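# Move the SOC bottle from fridge bin to bench

## Task

Find the bottle marked with the letters SOC among the four in the refrigerator's bin, lift it out and set it upright on the bench, keeping the remaining three upright inside the refrigerator, then close the refrigerator door. If no bottle carries SOC, take none out, close the door, and press the CALL key on the operator panel far enough that it latches down.

## Robot and tools

Robot: two arms, left_arm and right_arm, each a six-joint arm with a two-finger gripper, riding its own carriage on one shared floor track. left_rail carries left_arm and is always the carriage toward +y; right_rail carries right_arm. These names do not match image left and right. left_arm's fingers are rigid; right_arm's fingers can fold, so with right_arm grip near the fingertips (outer quarter of the pads), since grips nearer the palm can be loose or slip, and a fingertip jammed against a surface folds and spoils the next grip.

Scene frame (used by all printed positions): fixed to the table, table top at z = 0, +z up, +x the direction the arms face, +y to their left. The track runs along y at x = 0, y = 0 at its centre; the table starts at x = 0.17 m. Each arm base sits at x = 0, y = its carriage position_m, z = 0.04. Gripper frame: fingers point along its +z, they open and close along its y. end_effector_position is the point between closed pads; fingertips stick out roughly 9 to 33 mm beyond it depending on opening.

execute_actions(actions, cameras): runs actions in sequence. An action may hold "rows" (up to 15), "steps" (1 to 450 control steps of 1/30 s, default 15, at least one per row), "until", and device commands. Each row is 18 numbers in [-1, 1]: left arm dx, dy, dz, rx, ry, rz, gripper position, force_limit, speed, then the same nine for the right arm. The six pose numbers are an offset, not a pose: measured from that arm's Hand target as it stood when the action began, along that Hand target's own axes; every row counts from that same start, and a new action starts from the updated Hand target, so repeating an offset keeps moving. Scale: 1.0 = 0.6 m of travel or 180 degrees of turn; rx, ry, rz form one rotation vector. All six zeros re-requests the current Hand target. Gripper position: +1 fully open (140 mm), about -0.8 pads touch, -1 close until blocked. force_limit and speed (both start at +1) set squeeze and closing rate; faster closes grip harder. To keep a gripper unchanged, resend its last three numbers (0 is a real command). Ramp offsets gradually across rows (about 0.01 per row) to avoid jerks. After the rows end the arm keeps heading to the last row's target. Orientation commands are clipped to within 32 degrees of the current one per step.

Carriages: command with {"left_rail": {...}} or {"right_rail": {...}}: position_m is an absolute place on the track (left_rail -0.8 to 1.5 m, right_rail -1.5 to 0.8 m), speed_m_s 0.01 to 1, acceleration_factor 0.1 to 1, or {"stop": true}. Keep carriages about 0.78 m or more apart. Drive, then wait with an action like {"steps": n, "until": {"left_rail": {"position_status": ["!=", "moving"]}}}. A drive carries the arm along unchanged; let it arrive before placing the gripper. until reads only rail fields; numbers need a comparison ("=", "!=", "<", "<=", ">", ">="); {"all": {"status": "ended"}} and {"any": {"status": "ended"}} are also allowed. Any bad value rejects the whole call.

move(target, speed, blend, stop_force, zero, blocking, cameras): straight-line gripper paths. target is one 18-number row or a list of up to 15 rows, same layout and scale as above, each an offset from the Hand targets at the move's start (not chained). speed is m/s, 0.002 to 3.6, default 0.25. blend in m rounds corners in a list. stop_force in N (3 to 120) ends an arm's path on felt contact; omit it when pulling away from a surface already pressed. zero (default true) re-zeros force first. blocking=false returns early; then call wait or stop before more rows or moves. The paths do not avoid obstacles. The result adds a "move:" line: done, off_target, held, fault, etc., plus limits such as paced or held.

wait(seconds 0 to 10); stop() brakes a running move; zoom_image(camera, region [x0, y0, x1, y1] in pixels, at most 504 each way) enlarges part of the latest image of cam_high, cam_bench_left, cam_bench_mid, cam_bench_right, cam_left_wrist or cam_right_wrist; zero_wrist_force(arm); read_manual gives licence text; finished_scene ends the scene for good.

Results: end_effector_position in metres, end_effector_quat_wxyz, velocities; Joint positions per arm (rail m, then six joints in rad); Hand target (base of next offsets); Tool commands; object_status: 0 moving, 1 blocked while opening, 2 blocked while closing (a grip), 3 reached position or pads met (may hold nothing). position_measured is in counts: 3 open, about 230 pads together. Rail position_status: moving, done, contact_stop, time_out, stopped, stopped_with_arm, stopped_for_other_arm, stopped_for_other_carriage; position_answer taken or not_taken. Wrist force and torque are in the gripper's axes.

Avoid: dropping or tipping bottles, putting anything off the table (track and metal strip count), letting parts fall, hard impacts with the fridge or door. Arms are stiff: aiming even slightly past a firm contact can trigger a fault stop; about 150 N of outside force or joint overload stops an arm for 10 s. Never let the arms or carriages touch each other. Don't hold loads stretched out long, as motors overheat. Swing around an arm's own base rather than close past it.

Each tool is called as name([rows], argument=value, ...), one row to a line, values as JSON.

## Session

execute_actions(actions=[])

Scene clock: 0.00 s.
left_arm: end_effector_position=(+0.3456, +1.3697, +0.5800) position_measured=3 object_status=3 end_effector_quat_wxyz=(+0.000, +0.000, +1.000, +0.000) | right_arm: end_effector_position=(+0.3456, -1.3273, +0.5800) position_measured=3 object_status=3 end_effector_quat_wxyz=(+0.000, +0.000, +1.000, +0.000)
Joint positions: left_arm=[1.342 -0.316 -1.725 0.971 -0.816 -1.571 -0.316] | right_arm=[-1.355 -0.316 -1.725 0.971 -0.816 -1.571 -0.316]
Joint velocities: within noise
Joint torques (N m): no reading
Wrist force (N): no reading
Wrist torque (N m): no reading
Wrist force, peak (N): no reading
Hand target: left_arm +0.3456, +1.3697, +0.5800; +0.000, +0.000, +1.000, +0.000 | right_arm +0.3456, -1.3273, +0.5800; +0.000, +0.000, +1.000, +0.000
Tool commands: left_gripper/position=+1.0 left_gripper/force_limit=+1.0 left_gripper/speed=+1.0 right_gripper/position=+1.0 right_gripper/force_limit=+1.0 right_gripper/speed=+1.0
left_rail: position_m=1.342 position_status=done
right_rail: position_m=-1.355 position_status=done

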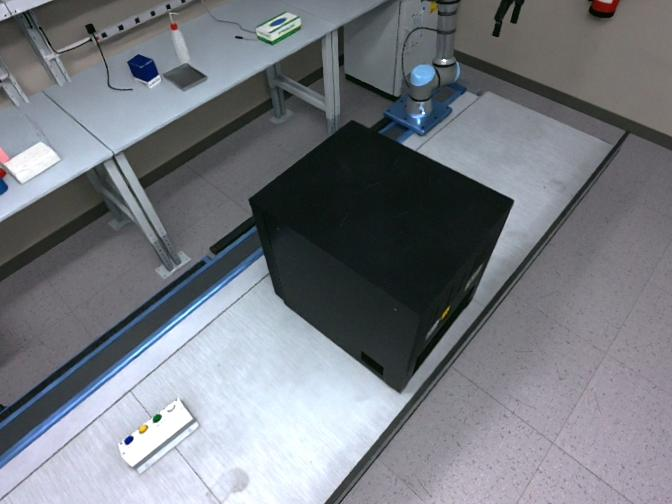

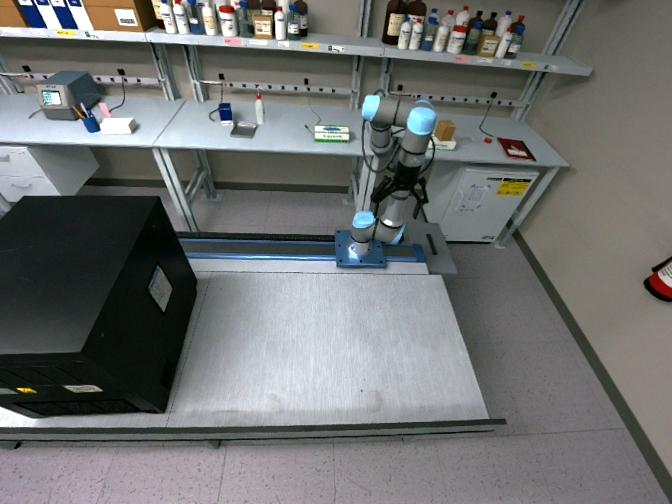

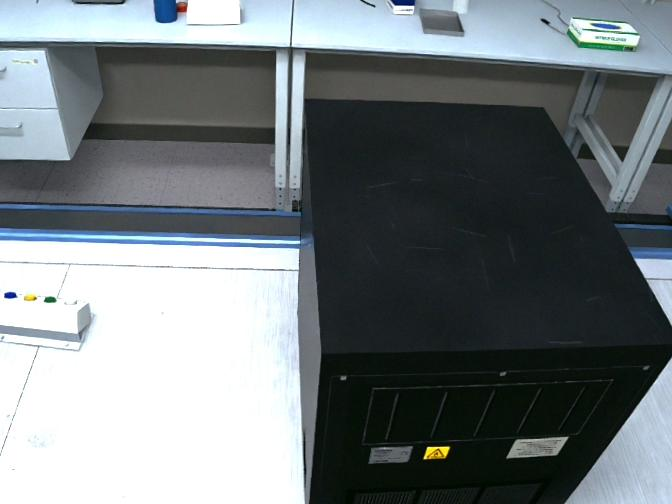

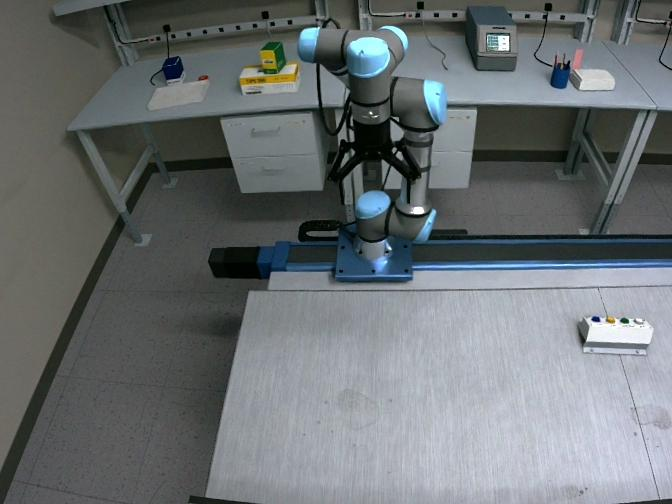

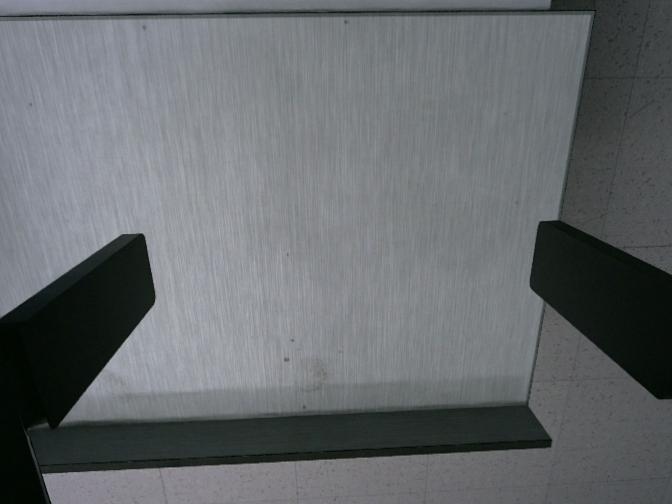

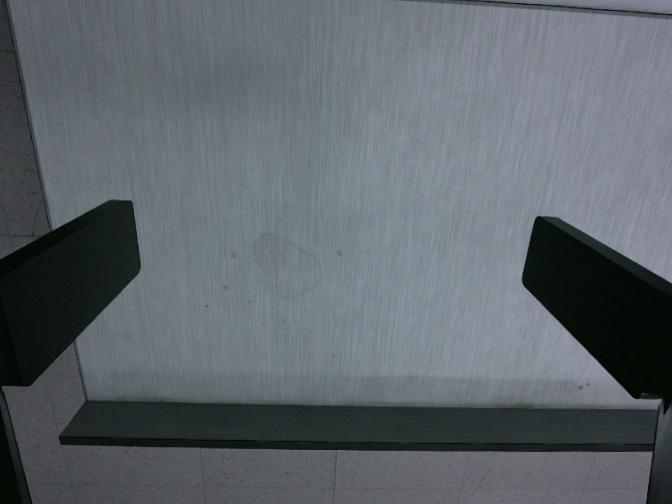

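execute_actions([
  {"left_rail":{"position_m":1.15},"right_rail":{"position_m":-0.55},"steps":150,"until":{"all":{"status":"ended"}}},
])

move(target=[0.543,-0.763,0.3,0.504,0.291,-0.504,1,1,1,0.543,0.67,0.3,-0.504,0.291,0.504,1,1,1], speed=0.4, cameras=["cam_left_wrist","cam_right_wrist"])

Scene clock: 27.03 s.
left_arm: end_effector_position=(+0.3456, +1.1772, +0.5800) position_measured=3 object_status=3 end_effector_quat_wxyz=(+0.000, +0.000, +1.000, +0.000) | right_arm: end_effector_position=(+0.3456, -0.5228, +0.5800) position_measured=3 object_status=3 end_effector_quat_wxyz=(+0.000, +0.000, +1.000, +0.000)
Joint positions: left_arm=[1.15 -0.316 -1.725 0.971 -0.816 -1.571 -0.316] | right_arm=[-0.55 -0.316 -1.725 0.971 -0.816 -1.571 -0.316]
Joint torques (N m): left_arm=[-1.1 -10.47 -18.04 -3.35 0.17 0.13] | right_arm=[-0.6 -11.52 -21.18 -3.22 0.02 0.04]
Wrist force (N): left_arm=[-0.1 0.2 0.1] | right_arm=[0.0 0.1 0.0]
Wrist torque (N m): left_arm=[0.05 0.02 0.00] | right_arm=[0.02 0.00 0.00]
Wrist force, peak (N): left_arm=[-0.1 2.2 0.3] | right_arm=[-0.1 -2.2 -0.1]
Hand target: left_arm +0.3456, +1.1772, +0.5800; +0.000, +0.000, +1.000, +0.000 | right_arm +0.3456, -0.5228, +0.5800; +0.000, +0.000, +1.000, +0.000
Tool commands: left_gripper/position=+1.0 left_gripper/force_limit=+1.0 left_gripper/speed=+1.0 right_gripper/position=+1.0 right_gripper/force_limit=+1.0 right_gripper/speed=+1.0
left_rail: position_m=1.150 position_status=done
right_rail: position_m=-0.550 position_status=done

Scene clock: 30.97 s.
left_arm: end_effector_position=(+0.1145, +0.8505, +0.4515) position_measured=3 object_status=3 end_effector_quat_wxyz=(-0.350, -0.453, +0.680, -0.458) | right_arm: end_effector_position=(+0.1461, -0.2727, +0.4705) position_measured=3 object_status=3 end_effector_quat_wxyz=(-0.274, +0.438, +0.743, +0.425)
Joint positions: left_arm=[1.15 -1.55 -2.792 2.498 -2.506 -1.652 -2.783] | right_arm=[-0.55 -0.975 -2.371 1.814 -0.027 -1.092 -0.171]
Joint torques (N m): left_arm=[-8.62 9.43 -34.6 -1.04 1.27 -0.97] | right_arm=[12.55 21.79 -28.24 -1.65 3.28 2.67]
Wrist force (N): left_arm=[1.5 0.1 3.2] | right_arm=[-1.1 -1.5 -0.4]
Wrist torque (N m): left_arm=[0.47 -0.22 -0.42] | right_arm=[-0.17 0.21 -0.12]
Wrist force, peak (N): left_arm=[1.2 0.2 4.2] | right_arm=[-1.7 -5.6 4.2]
Hand target: left_arm +0.1130, +0.8504, +0.4515; -0.287, -0.498, +0.650, -0.498 (not the last commanded pose) | right_arm +0.1461, -0.2727, +0.4705; -0.274, +0.438, +0.743, +0.425 (not the last commanded pose)
Off the commanded pose: left_arm 0.170 m, 45 deg | right_arm 0.210 m, 55 deg.
left_rail: position_m=1.150 position_status=done
right_rail: position_m=-0.550 position_status=done
move: held (right_arm; a check stopped the path), off_target (left_arm; braked when a check withheld steps of right_arm); limits=held
pose unreachable (right arm): on one or more control steps of this call, first in action 0 (counted from 0), this arm could not follow its commanded pose, so it was not sent that pose on those steps. It may still have moved: this result reports where it is.
cause: moving toward the commanded pose would bring two parts of the arm too close to each other (its gripper and another part of the arm, with joints 4 (elbow) to 7 (wrist 3) between them, 43 mm apart when it was first held).
camera_calibration:
cam_left_wrist: T_world_to_cam=[[-0.930139, 0.211406, -0.300247, 0.0720779], [0.365933, 0.601688, -0.709975, -0.227968], [0.0305622, -0.770246, -0.637014, 1.07785], [0, 0, 0, 1]] pos_world=[0.117522, 0.952137, 0.546395]
cam_right_wrist: T_world_to_cam=[[0.853464, 0.251663, 0.456361, -0.272781], [0.48972, -0.68679, -0.537116, -0.00682158], [0.178252, 0.681898, -0.709395, 0.639158], [0, 0, 0, 1]] pos_world=[0.122219, -0.371877, 0.574238]
Images, in order (width x height): cam_left_wrist 672x504, cam_right_wrist 672x504.

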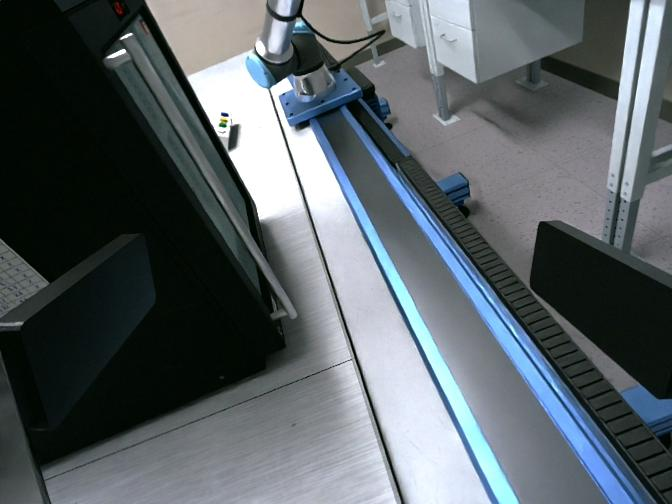

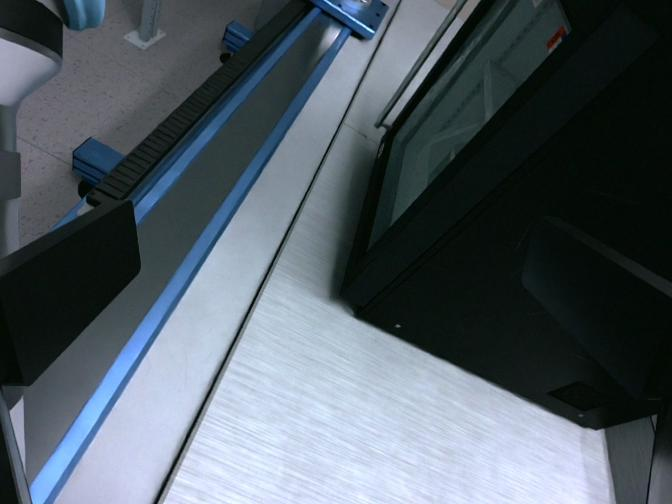

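zoom_image(camera="cam_left_wrist", region=[60, 0, 360, 360])

zoom_image(camera="cam_right_wrist", region=[330, 0, 630, 320])

Scaled by 1.400 from the camera's 672x504 image, which has a finer 960x720 frame.

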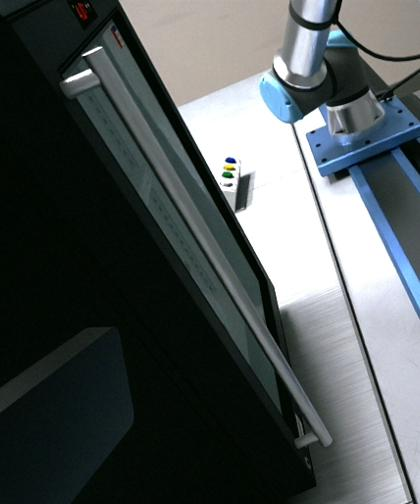

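Scaled by 1.575 from the camera's 672x504 image, which has a finer 960x720 frame.

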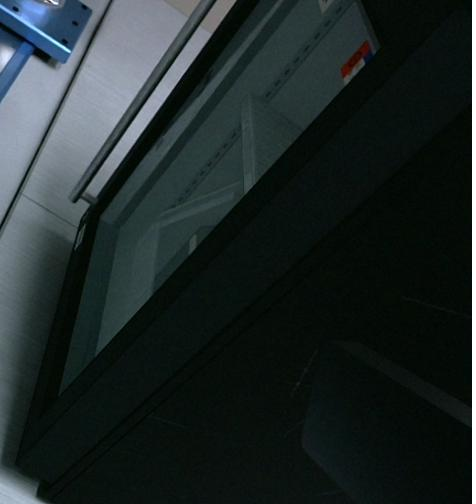

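execute_actions([
  {"left_rail":{"position_m":0.95},"right_rail":{"position_m":-1.2},"steps":150,"until":{"all":{"status":"ended"}}},
])

move(target=[-0.065,0.153,0.26,0.469,0,-0.182,1,1,1,0,0,0,0,0,0,1,1,1], speed=0.3, cameras=["cam_left_wrist"])

Scene clock: 55.77 s.
left_arm: end_effector_position=(+0.1144, +0.6504, +0.4515) position_measured=3 object_status=3 end_effector_quat_wxyz=(-0.348, -0.456, +0.682, -0.454) | right_arm: end_effector_position=(+0.1461, -0.9227, +0.4705) position_measured=3 object_status=3 end_effector_quat_wxyz=(-0.274, +0.438, +0.743, +0.425)
Joint positions: left_arm=[0.95 -1.631 -2.826 2.486 -2.449 -1.574 -2.813] | right_arm=[-1.2 -0.975 -2.371 1.814 -0.027 -1.092 -0.171]
Joint torques (N m): left_arm=[-8.74 8.75 -34.63 -0.98 1.27 -1.16] | right_arm=[8.39 4.55 -16.88 1.95 2.32 2.51]
Wrist force (N): left_arm=[1.5 0.2 3.1] | right_arm=[-1.0 -1.4 -0.4]
Wrist torque (N m): left_arm=[0.49 -0.20 -0.43] | right_arm=[-0.15 0.19 -0.12]
Wrist force, peak (N): left_arm=[2.0 0.0 5.1] | right_arm=[-2.0 -2.0 -2.1]
Hand target: left_arm +0.1130, +0.6504, +0.4515; -0.287, -0.498, +0.650, -0.498 (not the last commanded pose) | right_arm +0.1461, -0.9227, +0.4705; -0.274, +0.438, +0.743, +0.425 (not the last commanded pose)
Tool commands: left_gripper/position=+1.0 left_gripper/force_limit=+1.0 left_gripper/speed=+1.0 right_gripper/position=+1.0 right_gripper/force_limit=+1.0 right_gripper/speed=+1.0
Off the commanded pose: left_arm 0.170 m, 46 deg | right_arm 0.210 m, 55 deg.
left_rail: position_m=0.950 position_status=done
right_rail: position_m=-1.200 position_status=done

Scene clock: 61.47 s.
left_arm: end_effector_position=(+0.0596, +0.5199, +0.3315) position_measured=3 object_status=3 end_effector_quat_wxyz=(+0.001, +0.708, +0.000, +0.707) | right_arm: end_effector_position=(+0.1461, -0.9227, +0.4705) position_measured=3 object_status=3 end_effector_quat_wxyz=(-0.274, +0.438, +0.743, +0.425)
Joint positions: left_arm=[0.95 -2.371 -1.262 1.727 -0.467 -0.8 -6.282] | right_arm=[-1.2 -0.975 -2.371 1.814 -0.027 -1.092 -0.171]
Joint torques (N m): left_arm=[5.65 -20.72 -29.26 4.51 -1.15 -0.98] | right_arm=[-4.85 3.96 -15.77 1.85 -1.28 1.42]
Wrist force (N): left_arm=[0.7 0.7 3.5] | right_arm=[-0.9 -1.5 -0.6]
Wrist torque (N m): left_arm=[0.70 -0.09 -0.42] | right_arm=[-0.17 0.18 -0.12]
Wrist force, peak (N): left_arm=[0.7 0.8 3.9] | right_arm=[-1.2 -1.8 -0.5]
Hand target: left_arm +0.0596, +0.5199, +0.3315; +0.000, +0.707, +0.000, +0.707 | right_arm +0.1461, -0.9227, +0.4705; -0.274, +0.438, +0.743, +0.425
Off the commanded pose: left_arm 0.000 m, 0 deg | right_arm 0.000 m, 0 deg.
left_rail: position_m=0.950 position_status=done
right_rail: position_m=-1.200 position_status=done
joint sent to its limit (left arm) — joint 7 (wrist 3), lower limit.
move: done; limits=paced
camera_calibration:
cam_left_wrist: T_world_to_cam=[[-0.0426382, -0.999045, -0.00952914, 0.534937], [-0.352125, 0.0239527, -0.935647, 0.32375], [0.934981, -0.0365388, -0.35281, 0.218808], [0, 0, 0, 1]] pos_world=[-0.0677722, 0.534666, 0.38521]
Images, in order (width x height): cam_left_wrist 672x504.

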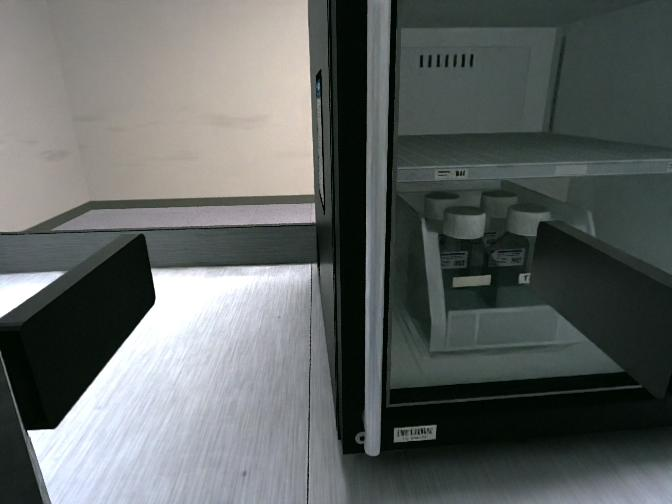

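zoom_image(camera="cam_left_wrist", region=[350, 130, 620, 400])

Scaled by 1.867 from the camera's 672x504 image, which has a finer 960x720 frame.

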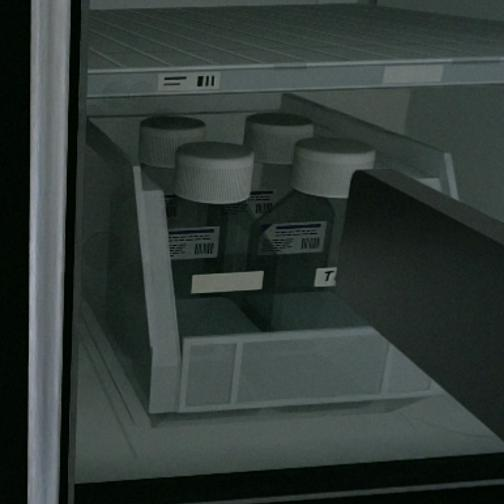

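move([
  [0,0,0,0,0,0.667,1,1,1,0,0,0,0,0,0,1,1,1],
  [0,0,0,0,0,-0.667,1,1,1,0,0,0,0,0,0,1,1,1],
  [0,-0.0001,0,0,0,0,1,1,1,0,0,0,0,0,0,1,1,1],
], speed=1, blend=[0.01,0.01,0])

move(target=[0,0.05,0.2475,0,0,0,1,1,1,0,0,0,0,0,0,1,1,1], speed=0.1, stop_force=10, cameras=["cam_left_wrist","cam_bench_mid"])

Scene clock: 83.60 s.
left_arm: end_effector_position=(+0.0596, +0.5200, +0.3315) position_measured=3 object_status=3 end_effector_quat_wxyz=(+0.001, +0.707, +0.000, +0.707) | right_arm: end_effector_position=(+0.1461, -0.9227, +0.4705) position_measured=3 object_status=3 end_effector_quat_wxyz=(-0.274, +0.438, +0.743, +0.425)
Joint positions: left_arm=[0.95 -2.371 -1.262 1.727 -0.466 -0.8 0] | right_arm=[-1.2 -0.975 -2.371 1.814 -0.027 -1.092 -0.171]
Joint torques (N m): left_arm=[5.15 -41.57 -28.39 -0.85 -0.91 1.36] | right_arm=[-9.67 4.65 -15.97 1.83 -1.7 -1.45]
Wrist force (N): left_arm=[0.6 0.7 3.8] | right_arm=[-0.9 -1.7 -0.4]
Wrist torque (N m): left_arm=[0.69 -0.07 -0.54] | right_arm=[-0.22 0.19 -0.12]
Wrist force, peak (N): left_arm=[1.3 0.6 4.0] | right_arm=[-1.2 -1.8 -0.5]
Hand target: left_arm +0.0596, +0.5200, +0.3315; +0.000, +0.707, +0.000, +0.707 | right_arm +0.1461, -0.9227, +0.4705; -0.274, +0.438, +0.743, +0.425
Off the commanded pose: left_arm 0.000 m, 0 deg | right_arm 0.000 m, 0 deg.
left_rail: position_m=0.950 position_status=done
right_rail: position_m=-1.200 position_status=done
move: done

Scene clock: 86.37 s.
left_arm: end_effector_position=(+0.2081, +0.4899, +0.3314) position_measured=3 object_status=3 end_effector_quat_wxyz=(+0.000, +0.707, +0.000, +0.707) | right_arm: end_effector_position=(+0.1461, -0.9227, +0.4705) position_measured=3 object_status=3 end_effector_quat_wxyz=(-0.274, +0.438, +0.743, +0.425)
Joint positions: left_arm=[0.95 -2.078 -1.321 1.807 -0.487 -0.507 0.001] | right_arm=[-1.2 -0.975 -2.371 1.814 -0.027 -1.092 -0.171]
Joint torques (N m): left_arm=[5.48 -18.73 -29.55 2.38 1.33 1.39] | right_arm=[-9.51 4.64 -15.54 1.86 -1.71 -2.01]
Wrist force (N): left_arm=[1.0 0.3 3.3] | right_arm=[-0.9 -1.5 -0.2]
Wrist torque (N m): left_arm=[0.59 -0.17 -0.57] | right_arm=[-0.19 0.17 -0.12]
Wrist force, peak (N): left_arm=[0.7 0.3 4.5] | right_arm=[-1.1 -1.8 -0.6]
Hand target: left_arm +0.2081, +0.4899, +0.3314; +0.000, +0.707, +0.000, +0.707 | right_arm +0.1461, -0.9227, +0.4705; -0.274, +0.438, +0.743, +0.425
Off the commanded pose: left_arm 0.000 m, 0 deg | right_arm 0.000 m, 0 deg.
left_rail: position_m=0.950 position_status=done
right_rail: position_m=-1.200 position_status=done
move: done
camera_calibration:
cam_left_wrist: T_world_to_cam=[[-0.0423107, -0.999062, -0.00923587, 0.511165], [-0.351763, 0.0235483, -0.935793, 0.376802], [0.935132, -0.0363452, -0.35243, 0.0785413], [0, 0, 0, 1]] pos_world=[0.0807265, 0.504667, 0.38501]
Images, in order (width x height): cam_bench_mid 672x504, cam_left_wrist 672x504.

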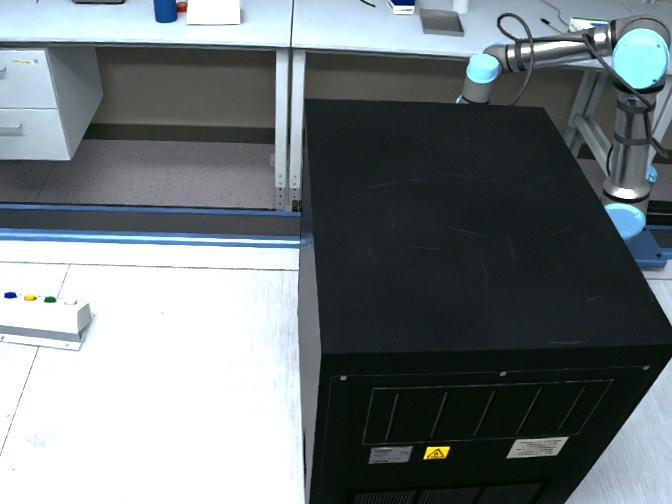

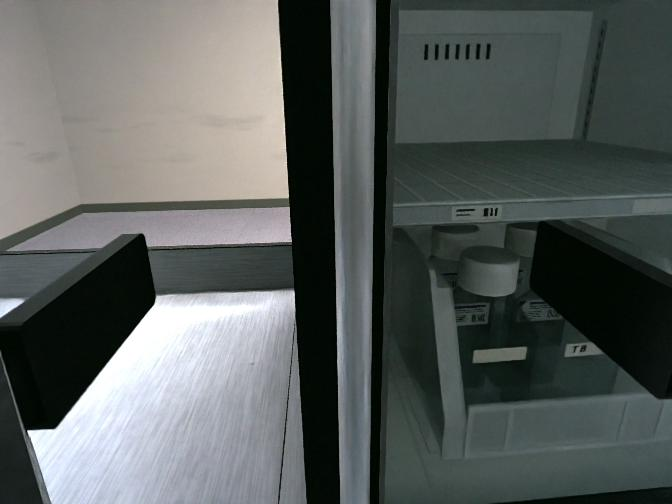

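move(target=[0,-0.009,-0.02,0,0,0,1,1,1,0,0,0,0,0,0,1,1,1], speed=0.1)

execute_actions([
  {"rows":[[0,0,0,0,0,0,-1,-0.3,-0.6,0,0,0,0,0,0,1,1,1]],"steps":90},
], cameras=["cam_left_wrist"])

Scene clock: 93.13 s.
left_arm: end_effector_position=(+0.1963, +0.4953, +0.3314) position_measured=3 object_status=3 end_effector_quat_wxyz=(+0.000, +0.707, +0.000, +0.707) | right_arm: end_effector_position=(+0.1461, -0.9227, +0.4705) position_measured=3 object_status=3 end_effector_quat_wxyz=(-0.274, +0.438, +0.743, +0.425)
Joint positions: left_arm=[0.95 -2.107 -1.327 1.814 -0.489 -0.535 0.001] | right_arm=[-1.2 -0.975 -2.371 1.814 -0.027 -1.092 -0.171]
Joint torques (N m): left_arm=[-8.26 -38.25 -6.43 -1.32 -0.95 -0.78] | right_arm=[-9.87 3.6 -16.21 1.93 -1.77 -1.97]
Wrist force (N): left_arm=[0.5 0.4 3.4] | right_arm=[-1.0 -1.5 -0.5]
Wrist torque (N m): left_arm=[0.62 -0.08 -0.57] | right_arm=[-0.17 0.18 -0.12]
Wrist force, peak (N): left_arm=[1.0 0.6 3.9] | right_arm=[-1.3 -1.7 -0.4]
Hand target: left_arm +0.1961, +0.4953, +0.3314; +0.000, +0.707, +0.000, +0.707 | right_arm +0.1461, -0.9227, +0.4705; -0.274, +0.438, +0.743, +0.425
Off the commanded pose: left_arm 0.000 m, 0 deg | right_arm 0.000 m, 0 deg.
left_rail: position_m=0.950 position_status=done
right_rail: position_m=-1.200 position_status=done
move: done

Scene clock: 96.33 s.
left_arm: end_effector_position=(+0.1961, +0.4952, +0.3314) position_measured=186 object_status=2 end_effector_quat_wxyz=(+0.001, +0.707, +0.000, +0.707) | right_arm: end_effector_position=(+0.1461, -0.9227, +0.4705) position_measured=3 object_status=3 end_effector_quat_wxyz=(-0.274, +0.438, +0.743, +0.425)
Joint positions: left_arm=[0.95 -2.107 -1.327 1.814 -0.489 -0.535 0.001] | right_arm=[-1.2 -0.975 -2.371 1.814 -0.027 -1.092 -0.171]
Joint torques (N m): left_arm=[11.59 -38.46 -5.13 6.48 -12.03 -0.92] | right_arm=[-9.57 4.06 -15.52 1.91 -1.78 -2.1]
Wrist force (N): left_arm=[1.6 37.7 6.4] | right_arm=[-1.2 -1.6 -0.3]
Wrist torque (N m): left_arm=[-0.53 -0.21 -0.57] | right_arm=[-0.21 0.25 -0.12]
Wrist force, peak (N): left_arm=[0.8 37.9 6.4] | right_arm=[-1.2 -1.7 -0.6]
Hand target: left_arm +0.1961, +0.4953, +0.3314; +0.000, +0.707, +0.000, +0.707 | right_arm +0.1461, -0.9227, +0.4705; -0.274, +0.438, +0.743, +0.425
Off the commanded pose: left_arm 0.000 m, 0 deg | right_arm 0.000 m, 0 deg.
left_rail: position_m=0.950 position_status=done
right_rail: position_m=-1.200 position_status=done
camera_calibration:
cam_left_wrist: T_world_to_cam=[[-0.0427541, -0.999042, -0.00928681, 0.515992], [-0.351745, 0.0237518, -0.935794, 0.372447], [0.935119, -0.0367424, -0.352424, 0.0901899], [0, 0, 0, 1]] pos_world=[0.0687289, 0.509965, 0.385111]
Images, in order (width x height): cam_left_wrist 672x504.

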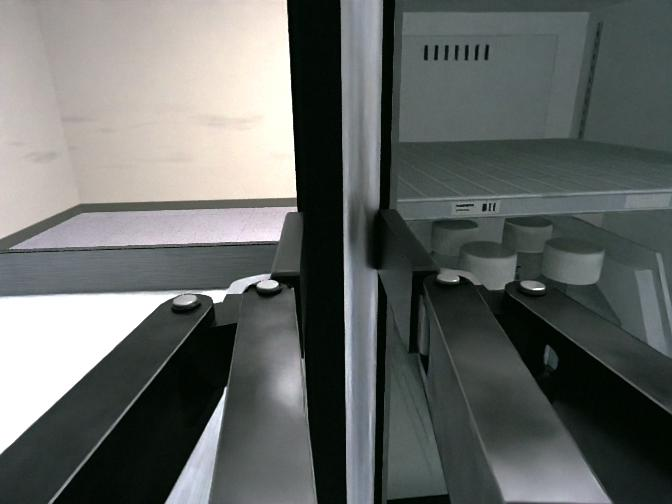

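move(target=[0,0.0125,0,0,0,0,-0.3,-0.3,-0.6,0,0,0,0,0,0,1,1,1], speed=0.05)

execute_actions([
  {"rows":[[0,0,0,0,0,0,-1,-0.3,-0.8,0,0,0,0,0,0,1,1,1]],"steps":75},
])

Scene clock: 100.67 s.
left_arm: end_effector_position=(+0.1961, +0.4880, +0.3314) position_measured=167 object_status=3 end_effector_quat_wxyz=(+0.000, +0.707, +0.000, +0.707) end_effector_velocity=(+0.000, -0.001, +0.000) end_effector_angular_velocity=(-0.001, +0.001, +0.000) | right_arm: end_effector_position=(+0.1461, -0.9227, +0.4705) position_measured=3 object_status=3 end_effector_quat_wxyz=(-0.274, +0.438, +0.743, +0.425)
Joint positions: left_arm=[0.95 -2.099 -1.311 1.793 -0.484 -0.527 0.001] | right_arm=[-1.2 -0.975 -2.371 1.814 -0.027 -1.092 -0.171]
Joint velocities: left_arm=[0 0.002 0.003 -0.005 0.001 0.001 0] | right_arm=[within noise]
Joint torques (N m): left_arm=[5.99 -18.97 -28.57 3.95 1.68 0.83] | right_arm=[-9.9 3.85 -15.39 1.84 -1.7 -2.19]
Wrist force (N): left_arm=[0.1 0.4 4.7] | right_arm=[-1.0 -1.6 -0.6]
Wrist torque (N m): left_arm=[0.61 -0.06 -0.57] | right_arm=[-0.20 0.20 -0.12]
Wrist force, peak (N): left_arm=[1.0 38.1 6.4] | right_arm=[-1.2 -1.7 -0.6]
Hand target: left_arm +0.1961, +0.4878, +0.3314; +0.000, +0.707, +0.000, +0.707 | right_arm +0.1461, -0.9227, +0.4705; -0.274, +0.438, +0.743, +0.425
Off the commanded pose: left_arm 0.000 m, 0 deg | right_arm 0.000 m, 0 deg.
left_rail: position_m=0.950 position_status=done
right_rail: position_m=-1.200 position_status=done
move: done

Scene clock: 103.37 s.
left_arm: end_effector_position=(+0.1961, +0.4878, +0.3314) position_measured=208 object_status=2 end_effector_quat_wxyz=(+0.000, +0.707, +0.000, +0.707) | right_arm: end_effector_position=(+0.1461, -0.9227, +0.4705) position_measured=3 object_status=3 end_effector_quat_wxyz=(-0.274, +0.438, +0.743, +0.425)
Joint positions: left_arm=[0.95 -2.099 -1.311 1.793 -0.484 -0.527 0.001] | right_arm=[-1.2 -0.975 -2.371 1.814 -0.027 -1.092 -0.171]
Joint torques (N m): left_arm=[7.34 -38.9 1.52 3.65 -11.66 -0.66] | right_arm=[-9.98 4.02 -15.62 1.76 -1.7 -2.19]
Wrist force (N): left_arm=[-2.7 36.4 8.9] | right_arm=[-0.9 -1.8 -0.3]
Wrist torque (N m): left_arm=[-0.49 0.03 -0.55] | right_arm=[-0.24 0.16 -0.12]
Wrist force, peak (N): left_arm=[-2.5 36.5 8.7] | right_arm=[-1.2 -1.8 -0.5]
Hand target: left_arm +0.1961, +0.4878, +0.3314; +0.000, +0.707, +0.000, +0.707 | right_arm +0.1461, -0.9227, +0.4705; -0.274, +0.438, +0.743, +0.425
Off the commanded pose: left_arm 0.000 m, 0 deg | right_arm 0.000 m, 0 deg.
left_rail: position_m=0.950 position_status=done
right_rail: position_m=-1.200 position_status=done

move(target=[0,0.025,-0.096,0.044,0,0,-1,-0.3,-0.8,0,0,0,0,0,0,1,1,1], speed=0.06, cameras=["cam_left_wrist"])

Scene clock: 110.10 s.
left_arm: end_effector_position=(+0.1386, +0.4729, +0.3315) position_measured=231 object_status=3 end_effector_quat_wxyz=(-0.048, +0.706, +0.049, +0.705) | right_arm: end_effector_position=(+0.1461, -0.9227, +0.4705) position_measured=3 object_status=3 end_effector_quat_wxyz=(-0.274, +0.438, +0.743, +0.425)
Joint positions: left_arm=[0.95 -2.132 -1.155 1.574 -0.421 -0.699 0.001] | right_arm=[-1.2 -0.975 -2.371 1.814 -0.027 -1.092 -0.171]
Joint torques (N m): left_arm=[-8.58 -25.95 -28.02 4.41 -1.05 -1.08] | right_arm=[-9.95 3.67 -15.53 1.87 -1.64 -2.14]
Wrist force (N): left_arm=[-1.8 -1.2 6.3] | right_arm=[-1.0 -1.5 -0.5]
Wrist torque (N m): left_arm=[0.26 0.33 -0.47] | right_arm=[-0.18 0.20 -0.12]
Wrist force, peak (N): left_arm=[-0.3 35.7 12.9] | right_arm=[-1.2 -1.7 -0.7]
Hand target: left_arm +0.1385, +0.4728, +0.3315; -0.048, +0.706, +0.049, +0.705 | right_arm +0.1461, -0.9227, +0.4705; -0.274, +0.438, +0.743, +0.425
Off the commanded pose: left_arm 0.000 m, 0 deg | right_arm 0.000 m, 0 deg.
left_rail: position_m=0.950 position_status=done
right_rail: position_m=-1.200 position_status=done
move: done
camera_calibration:
cam_left_wrist: T_world_to_cam=[[0.095562, -0.995379, -0.00939159, 0.470387], [-0.351773, -0.0249432, -0.935753, 0.37576], [0.931195, 0.0927261, -0.352532, 0.0824749], [0, 0, 0, 1]] pos_world=[0.010431, 0.469938, 0.385111]
Images, in order (width x height): cam_left_wrist 672x504.

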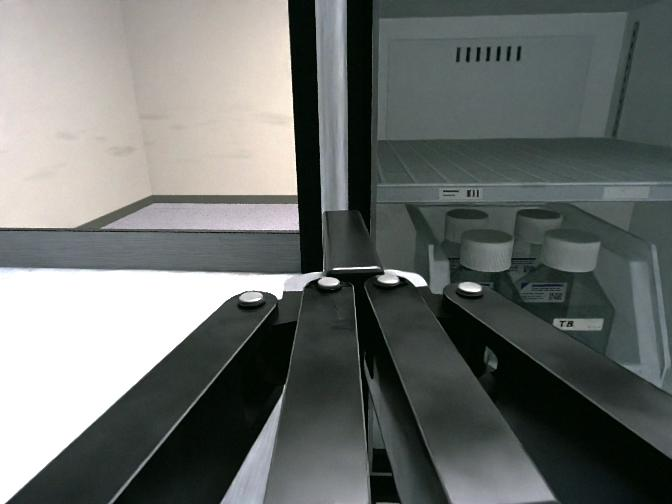

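move([
  [0,0,0,-0.0435,0,0,0.3,0.5,1,0,0,0,0,0,0,1,1,1],
  [0,-0.0147,0.1255,-0.0435,0,0,0.3,0.5,1,0,0,0,0,0,0,1,1,1],
], speed=0.1)

execute_actions([
  {"rows":[[0,0,0,0,0,0,-0.4,0.5,0,0,0,0,0,0,0,1,1,1]],"steps":60},
], cameras=["cam_left_wrist"])

Scene clock: 119.40 s.
left_arm: end_effector_position=(+0.2117, +0.4919, +0.3314) position_measured=91 object_status=3 end_effector_quat_wxyz=(+0.000, +0.707, +0.001, +0.707) | right_arm: end_effector_position=(+0.1461, -0.9227, +0.4705) position_measured=3 object_status=3 end_effector_quat_wxyz=(-0.274, +0.438, +0.743, +0.425)
Joint positions: left_arm=[0.95 -2.072 -1.326 1.813 -0.489 -0.503 0.001] | right_arm=[-1.2 -0.975 -2.371 1.814 -0.027 -1.092 -0.171]
Joint torques (N m): left_arm=[4.66 -38.62 -6.41 -1.53 1.72 1.25] | right_arm=[-9.7 3.58 -15.53 1.71 -1.67 -2.08]
Wrist force (N): left_arm=[-1.5 -1.4 6.0] | right_arm=[-1.1 -1.5 -0.5]
Wrist torque (N m): left_arm=[0.24 0.31 -0.53] | right_arm=[-0.18 0.22 -0.12]
Wrist force, peak (N): left_arm=[-1.5 -1.6 6.8] | right_arm=[-1.1 -1.7 -0.8]
Hand target: left_arm +0.2119, +0.4919, +0.3314; +0.000, +0.707, +0.001, +0.707 | right_arm +0.1461, -0.9227, +0.4705; -0.274, +0.438, +0.743, +0.425
Off the commanded pose: left_arm 0.000 m, 0 deg | right_arm 0.000 m, 0 deg.
left_rail: position_m=0.950 position_status=done
right_rail: position_m=-1.200 position_status=done
move: done

Scene clock: 121.60 s.
left_arm: end_effector_position=(+0.2119, +0.4919, +0.3314) position_measured=179 object_status=3 end_effector_quat_wxyz=(+0.000, +0.707, +0.001, +0.707) | right_arm: end_effector_position=(+0.1461, -0.9227, +0.4705) position_measured=3 object_status=3 end_effector_quat_wxyz=(-0.274, +0.438, +0.743, +0.425)
Joint positions: left_arm=[0.95 -2.072 -1.326 1.813 -0.489 -0.502 0.001] | right_arm=[-1.2 -0.975 -2.371 1.814 -0.027 -1.092 -0.171]
Joint torques (N m): left_arm=[5.13 -38.79 -5.6 -1.42 1.37 1.4] | right_arm=[-9.82 4.13 -16.3 1.77 -1.65 -2.05]
Wrist force (N): left_arm=[-1.5 -1.4 6.0] | right_arm=[-1.0 -1.5 -0.4]
Wrist torque (N m): left_arm=[0.24 0.30 -0.54] | right_arm=[-0.18 0.21 -0.12]
Wrist force, peak (N): left_arm=[-1.6 -1.6 6.3] | right_arm=[-1.3 -1.6 -0.5]
Hand target: left_arm +0.2119, +0.4919, +0.3314; +0.000, +0.707, +0.001, +0.707 | right_arm +0.1461, -0.9227, +0.4705; -0.274, +0.438, +0.743, +0.425
Off the commanded pose: left_arm 0.000 m, 0 deg | right_arm 0.000 m, 0 deg.
left_rail: position_m=0.950 position_status=done
right_rail: position_m=-1.200 position_status=done
camera_calibration:
cam_left_wrist: T_world_to_cam=[[-0.040729, -0.999127, -0.00928079, 0.513048], [-0.351786, 0.0230329, -0.935797, 0.378358], [0.935194, -0.0348492, -0.352417, 0.074294], [0, 0, 0, 1]] pos_world=[0.0845179, 0.506475, 0.385011]
Images, in order (width x height): cam_left_wrist 672x504.

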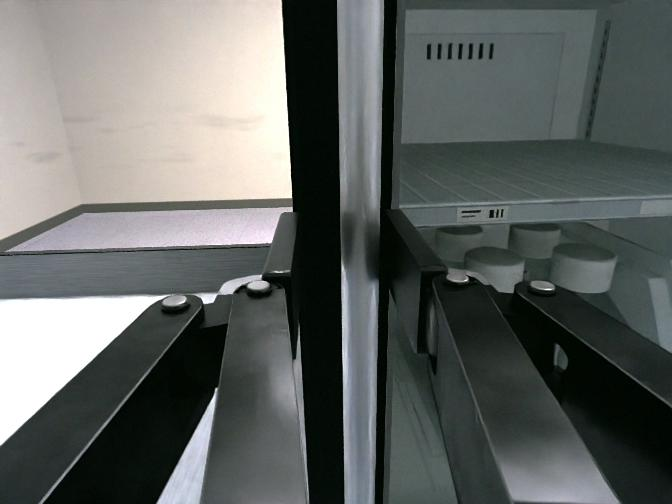

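move(target=[0,0.0125,0,0,0,0,-0.4,0.5,0,0,0,0,0,0,0,1,1,1], speed=0.05)

execute_actions([
  {"rows":[[0,0,0,0,0,0,-1,0.5,-0.3,0,0,0,0,0,0,1,1,1]],"steps":60},
], cameras=["cam_left_wrist"])

Scene clock: 127.43 s.
left_arm: end_effector_position=(+0.2119, +0.4846, +0.3314) position_measured=179 object_status=3 end_effector_quat_wxyz=(+0.000, +0.707, +0.001, +0.707) | right_arm: end_effector_position=(+0.1461, -0.9227, +0.4705) position_measured=3 object_status=3 end_effector_quat_wxyz=(-0.274, +0.438, +0.743, +0.425)
Joint positions: left_arm=[0.95 -2.064 -1.31 1.792 -0.484 -0.495 0.001] | right_arm=[-1.2 -0.975 -2.371 1.814 -0.027 -1.092 -0.171]
Joint torques (N m): left_arm=[5.6 -19.4 -28.38 3.9 1.31 0.4] | right_arm=[-9.93 4.76 -15.53 1.72 -1.74 -2.13]
Wrist force (N): left_arm=[-1.6 -1.5 6.0] | right_arm=[-1.1 -1.7 -0.7]
Wrist torque (N m): left_arm=[0.21 0.29 -0.55] | right_arm=[-0.21 0.22 -0.11]
Wrist force, peak (N): left_arm=[-1.7 -1.4 6.4] | right_arm=[-1.2 -1.8 -0.6]
Hand target: left_arm +0.2119, +0.4844, +0.3314; +0.000, +0.707, +0.001, +0.707 | right_arm +0.1461, -0.9227, +0.4705; -0.274, +0.438, +0.743, +0.425
Off the commanded pose: left_arm 0.000 m, 0 deg | right_arm 0.000 m, 0 deg.
left_rail: position_m=0.950 position_status=done
right_rail: position_m=-1.200 position_status=done
move: done

Scene clock: 129.63 s.
left_arm: end_effector_position=(+0.2119, +0.4845, +0.3314) position_measured=211 object_status=2 end_effector_quat_wxyz=(+0.000, +0.707, +0.001, +0.707) | right_arm: end_effector_position=(+0.1461, -0.9227, +0.4705) position_measured=3 object_status=3 end_effector_quat_wxyz=(-0.274, +0.438, +0.743, +0.425)
Joint positions: left_arm=[0.95 -2.064 -1.31 1.792 -0.484 -0.495 0.001] | right_arm=[-1.2 -0.975 -2.371 1.814 -0.027 -1.092 -0.171]
Joint torques (N m): left_arm=[3.22 -15.81 -35.43 -3.71 12.45 -0.68] | right_arm=[-9.7 4.38 -15.7 1.59 -1.59 -2.17]
Wrist force (N): left_arm=[-1.0 -38.4 -12.2] | right_arm=[-1.1 -1.6 -0.5]
Wrist torque (N m): left_arm=[1.04 0.24 -0.53] | right_arm=[-0.19 0.22 -0.12]
Wrist force, peak (N): left_arm=[-0.7 -38.6 -12.0] | right_arm=[-1.3 -1.7 -0.6]
Hand target: left_arm +0.2119, +0.4844, +0.3314; +0.000, +0.707, +0.001, +0.707 | right_arm +0.1461, -0.9227, +0.4705; -0.274, +0.438, +0.743, +0.425
Off the commanded pose: left_arm 0.000 m, 0 deg | right_arm 0.000 m, 0 deg.
left_rail: position_m=0.950 position_status=done
right_rail: position_m=-1.200 position_status=done
camera_calibration:
cam_left_wrist: T_world_to_cam=[[-0.0404134, -0.99914, -0.00928947, 0.505639], [-0.351797, 0.0229301, -0.935796, 0.37858], [0.935204, -0.0345507, -0.352421, 0.0738895], [0, 0, 0, 1]] pos_world=[0.0845161, 0.499076, 0.385011]
Images, in order (width x height): cam_left_wrist 672x504.

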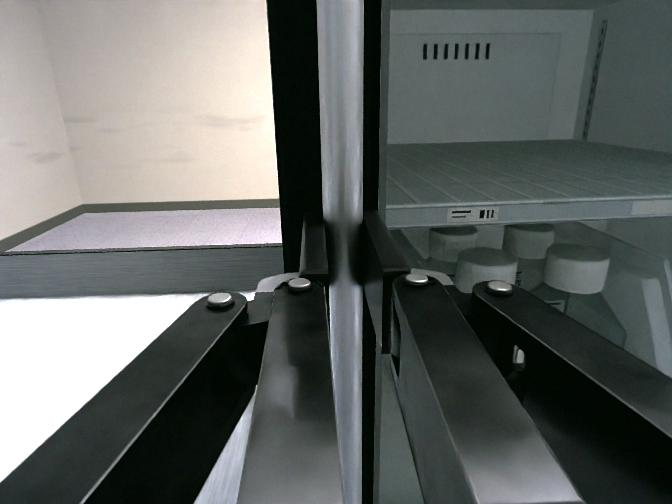

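move(target=[0,0.0158,-0.0957,0.044,0,0,-1,0.5,-0.3,0,0,0,0,0,0,1,1,1], speed=0.05, cameras=["cam_left_wrist"])

Scene clock: 134.67 s.
left_arm: end_effector_position=(+0.1550, +0.4716, +0.3314) position_measured=211 object_status=2 end_effector_quat_wxyz=(-0.045, +0.706, +0.046, +0.705) | right_arm: end_effector_position=(+0.1461, -0.9227, +0.4705) position_measured=3 object_status=3 end_effector_quat_wxyz=(-0.274, +0.438, +0.743, +0.425)
Joint positions: left_arm=[0.95 -2.108 -1.168 1.594 -0.428 -0.665 0.001] | right_arm=[-1.2 -0.975 -2.371 1.814 -0.027 -1.092 -0.171]
Joint torques (N m): left_arm=[-8.29 -28.96 -23.42 7.4 -12.44 -1.11] | right_arm=[-9.88 4.57 -15.89 1.61 -1.8 -2.18]
Wrist force (N): left_arm=[-4.1 36.2 13.0] | right_arm=[-1.0 -1.6 -0.5]
Wrist torque (N m): left_arm=[-0.33 0.37 -0.46] | right_arm=[-0.21 0.20 -0.12]
Wrist force, peak (N): left_arm=[-1.0 -37.3 21.2] | right_arm=[-1.1 -1.6 -0.8]
Hand target: left_arm +0.1545, +0.4749, +0.3314; -0.049, +0.706, +0.049, +0.705 | right_arm +0.1461, -0.9227, +0.4705; -0.274, +0.438, +0.743, +0.425
Off the commanded pose: left_arm 0.003 m, 1 deg | right_arm 0.000 m, 0 deg.
left_rail: position_m=0.950 position_status=done
right_rail: position_m=-1.200 position_status=done
move: done
camera_calibration:
cam_left_wrist: T_world_to_cam=[[0.0862903, -0.996226, -0.00940024, 0.469339], [-0.35196, -0.021656, -0.935765, 0.379975], [0.932029, 0.0840559, -0.3525, 0.0712955], [0, 0, 0, 1]] pos_world=[0.0267871, 0.469803, 0.385111]
Images, in order (width x height): cam_left_wrist 672x504.

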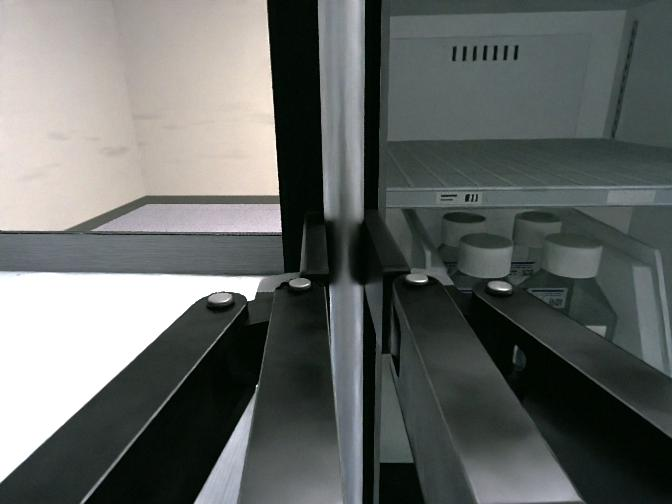

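move([
  [0,0.036,-0.142,0.0667,0,0,-1,0.5,-0.3,0,0,0,0,0,0,1,1,1],
  [0,0.098,-0.274,0.133,0,0,-1,0.5,-0.3,0,0,0,0,0,0,1,1,1],
], speed=0.1, blend=[0.02,0], cameras=["cam_left_wrist"])

Scene clock: 144.40 s.
left_arm: end_effector_position=(+0.0050, +0.3848, +0.3317) position_measured=211 object_status=2 end_effector_quat_wxyz=(-0.183, +0.683, +0.183, +0.683) | right_arm: end_effector_position=(+0.1461, -0.9227, +0.4705) position_measured=3 object_status=3 end_effector_quat_wxyz=(-0.274, +0.438, +0.743, +0.425)
Joint positions: left_arm=[0.95 -2.097 -0.542 0.517 0.024 -1.05 0.001] | right_arm=[-1.2 -0.975 -2.371 1.814 -0.027 -1.092 -0.171]
Joint torques (N m): left_arm=[-6.44 -49.5 -29.65 7.12 -12.16 -1.03] | right_arm=[-9.34 4.62 -15.8 1.48 -1.65 -2.16]
Wrist force (N): left_arm=[-5.1 34.5 11.5] | right_arm=[-1.1 -1.4 -0.5]
Wrist torque (N m): left_arm=[-0.60 0.44 -0.47] | right_arm=[-0.16 0.21 -0.12]
Wrist force, peak (N): left_arm=[27.0 38.9 12.2] | right_arm=[-1.1 -1.8 -0.7]
Hand target: left_arm -0.0001, +0.3938, +0.3317; -0.194, +0.680, +0.195, +0.679 | right_arm +0.1461, -0.9227, +0.4705; -0.274, +0.438, +0.743, +0.425
Off the commanded pose: left_arm 0.010 m, 2 deg | right_arm 0.000 m, 0 deg.
left_rail: position_m=0.950 position_status=done
right_rail: position_m=-1.200 position_status=done
move: off_target (left_arm)
camera_calibration:
cam_left_wrist: T_world_to_cam=[[0.463751, -0.885911, -0.00981395, 0.351685], [-0.316838, -0.155491, -0.935647, 0.376783], [0.827375, 0.437017, -0.3528, 0.0834036], [0, 0, 0, 1]] pos_world=[-0.112721, 0.3337, 0.385412]
Images, in order (width x height): cam_left_wrist 672x504.

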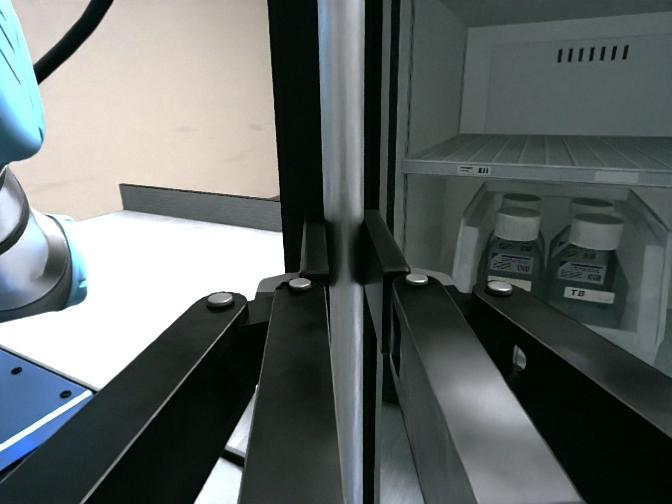

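move([
  [0,0,0,0,0,0,0,0.5,0,0,0,0,0,0,0,1,1,1],
  [0,0,-0.156,0,0,0,0,0.5,0,0,0,0,0,0,0,1,1,1],
  [0,-0.335,-0.046,-0.344,0,0,0,0.5,0,0,0,0,0,0,0,1,1,1],
], speed=[0.05,0.15,0.3], blend=[0,0.02,0])

execute_actions([
  {"left_rail":{"position_m":1.25},"steps":150,"until":{"all":{"status":"ended"}}},
], cameras=["cam_left_wrist","cam_high"])

Scene clock: 167.70 s.
left_arm: end_effector_position=(-0.1298, +0.5498, +0.3316) position_measured=129 object_status=3 end_effector_quat_wxyz=(+0.183, +0.683, -0.183, +0.683) | right_arm: end_effector_position=(+0.1461, -0.9227, +0.4705) position_measured=3 object_status=3 end_effector_quat_wxyz=(-0.274, +0.438, +0.743, +0.425)
Joint positions: left_arm=[0.95 -2.88 -1.328 1.815 -0.488 -0.786 -0.001] | right_arm=[-1.2 -0.975 -2.371 1.814 -0.027 -1.092 -0.171]
Joint torques (N m): left_arm=[-8.05 -36.99 -5.04 -0.76 1.44 1.33] | right_arm=[-9.91 4.01 -16.29 1.42 -1.67 -2.09]
Wrist force (N): left_arm=[-0.9 -0.4 7.0] | right_arm=[-1.1 -1.7 -0.5]
Wrist torque (N m): left_arm=[0.47 0.20 -0.56] | right_arm=[-0.21 0.22 -0.12]
Wrist force, peak (N): left_arm=[-5.8 34.4 11.5] | right_arm=[-1.2 -1.7 -0.6]
Hand target: left_arm -0.1298, +0.5498, +0.3316; +0.183, +0.683, -0.183, +0.683 | right_arm +0.1461, -0.9227, +0.4705; -0.274, +0.438, +0.743, +0.425
Off the commanded pose: left_arm 0.000 m, 0 deg | right_arm 0.000 m, 0 deg.
left_rail: position_m=0.950 position_status=done
right_rail: position_m=-1.200 position_status=done
elbow stopped short (left arm): the move would have taken joint 4 (elbow) straighter than the controller allows.
move: done

Scene clock: 169.00 s.
left_arm: end_effector_position=(-0.1299, +0.8498, +0.3317) position_measured=129 object_status=3 end_effector_quat_wxyz=(+0.183, +0.683, -0.183, +0.683) | right_arm: end_effector_position=(+0.1461, -0.9227, +0.4705) position_measured=3 object_status=3 end_effector_quat_wxyz=(-0.274, +0.438, +0.743, +0.425)
Joint positions: left_arm=[1.25 -2.881 -1.328 1.815 -0.488 -0.786 -0.001] | right_arm=[-1.2 -0.975 -2.371 1.814 -0.027 -1.092 -0.171]
Joint torques (N m): left_arm=[5.22 -31.81 -9.04 -0.1 -0.42 1.27] | right_arm=[-10.1 4.19 -16.03 1.51 -1.6 -2.24]
Wrist force (N): left_arm=[-1.0 -0.7 7.0] | right_arm=[-1.1 -1.5 -0.5]
Wrist torque (N m): left_arm=[0.42 0.22 -0.56] | right_arm=[-0.19 0.23 -0.12]
Wrist force, peak (N): left_arm=[-0.6 1.5 8.3] | right_arm=[-1.3 -1.6 -0.5]
Hand target: left_arm -0.1298, +0.8498, +0.3316; +0.183, +0.683, -0.183, +0.683 | right_arm +0.1461, -0.9227, +0.4705; -0.274, +0.438, +0.743, +0.425
Tool commands: left_gripper/position=+0.0 left_gripper/force_limit=+0.5 left_gripper/speed=+0.0 right_gripper/position=+1.0 right_gripper/force_limit=+1.0 right_gripper/speed=+1.0
Off the commanded pose: left_arm 0.000 m, 0 deg | right_arm 0.000 m, 0 deg.
left_rail: position_m=1.250 position_status=done
right_rail: position_m=-1.200 position_status=done
camera_calibration:
cam_left_wrist: T_world_to_cam=[[-0.535738, -0.844337, -0.00889404, 0.660769], [-0.292688, 0.195572, -0.935994, 0.11125], [0.792034, -0.498845, -0.351903, 0.782047], [0, 0, 0, 1]] pos_world=[-0.232847, 0.926274, 0.385211]
Images, in order (width x height): cam_high 672x504, cam_left_wrist 672x504.

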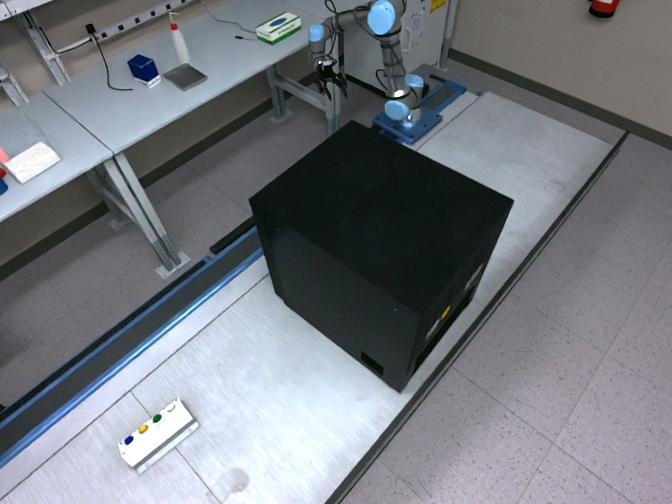

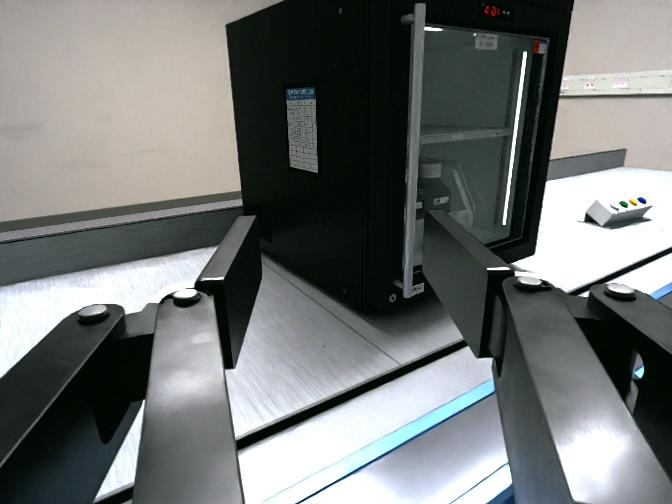

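zoom_image(camera="cam_left_wrist", region=[300, 0, 600, 310])

Scaled by 1.626 from the camera's 672x504 image, which has a finer 960x720 frame.

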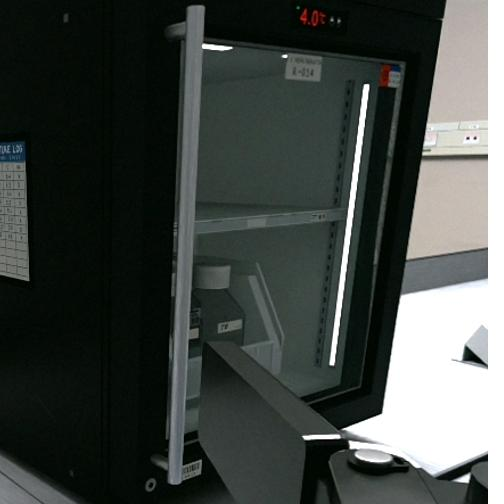

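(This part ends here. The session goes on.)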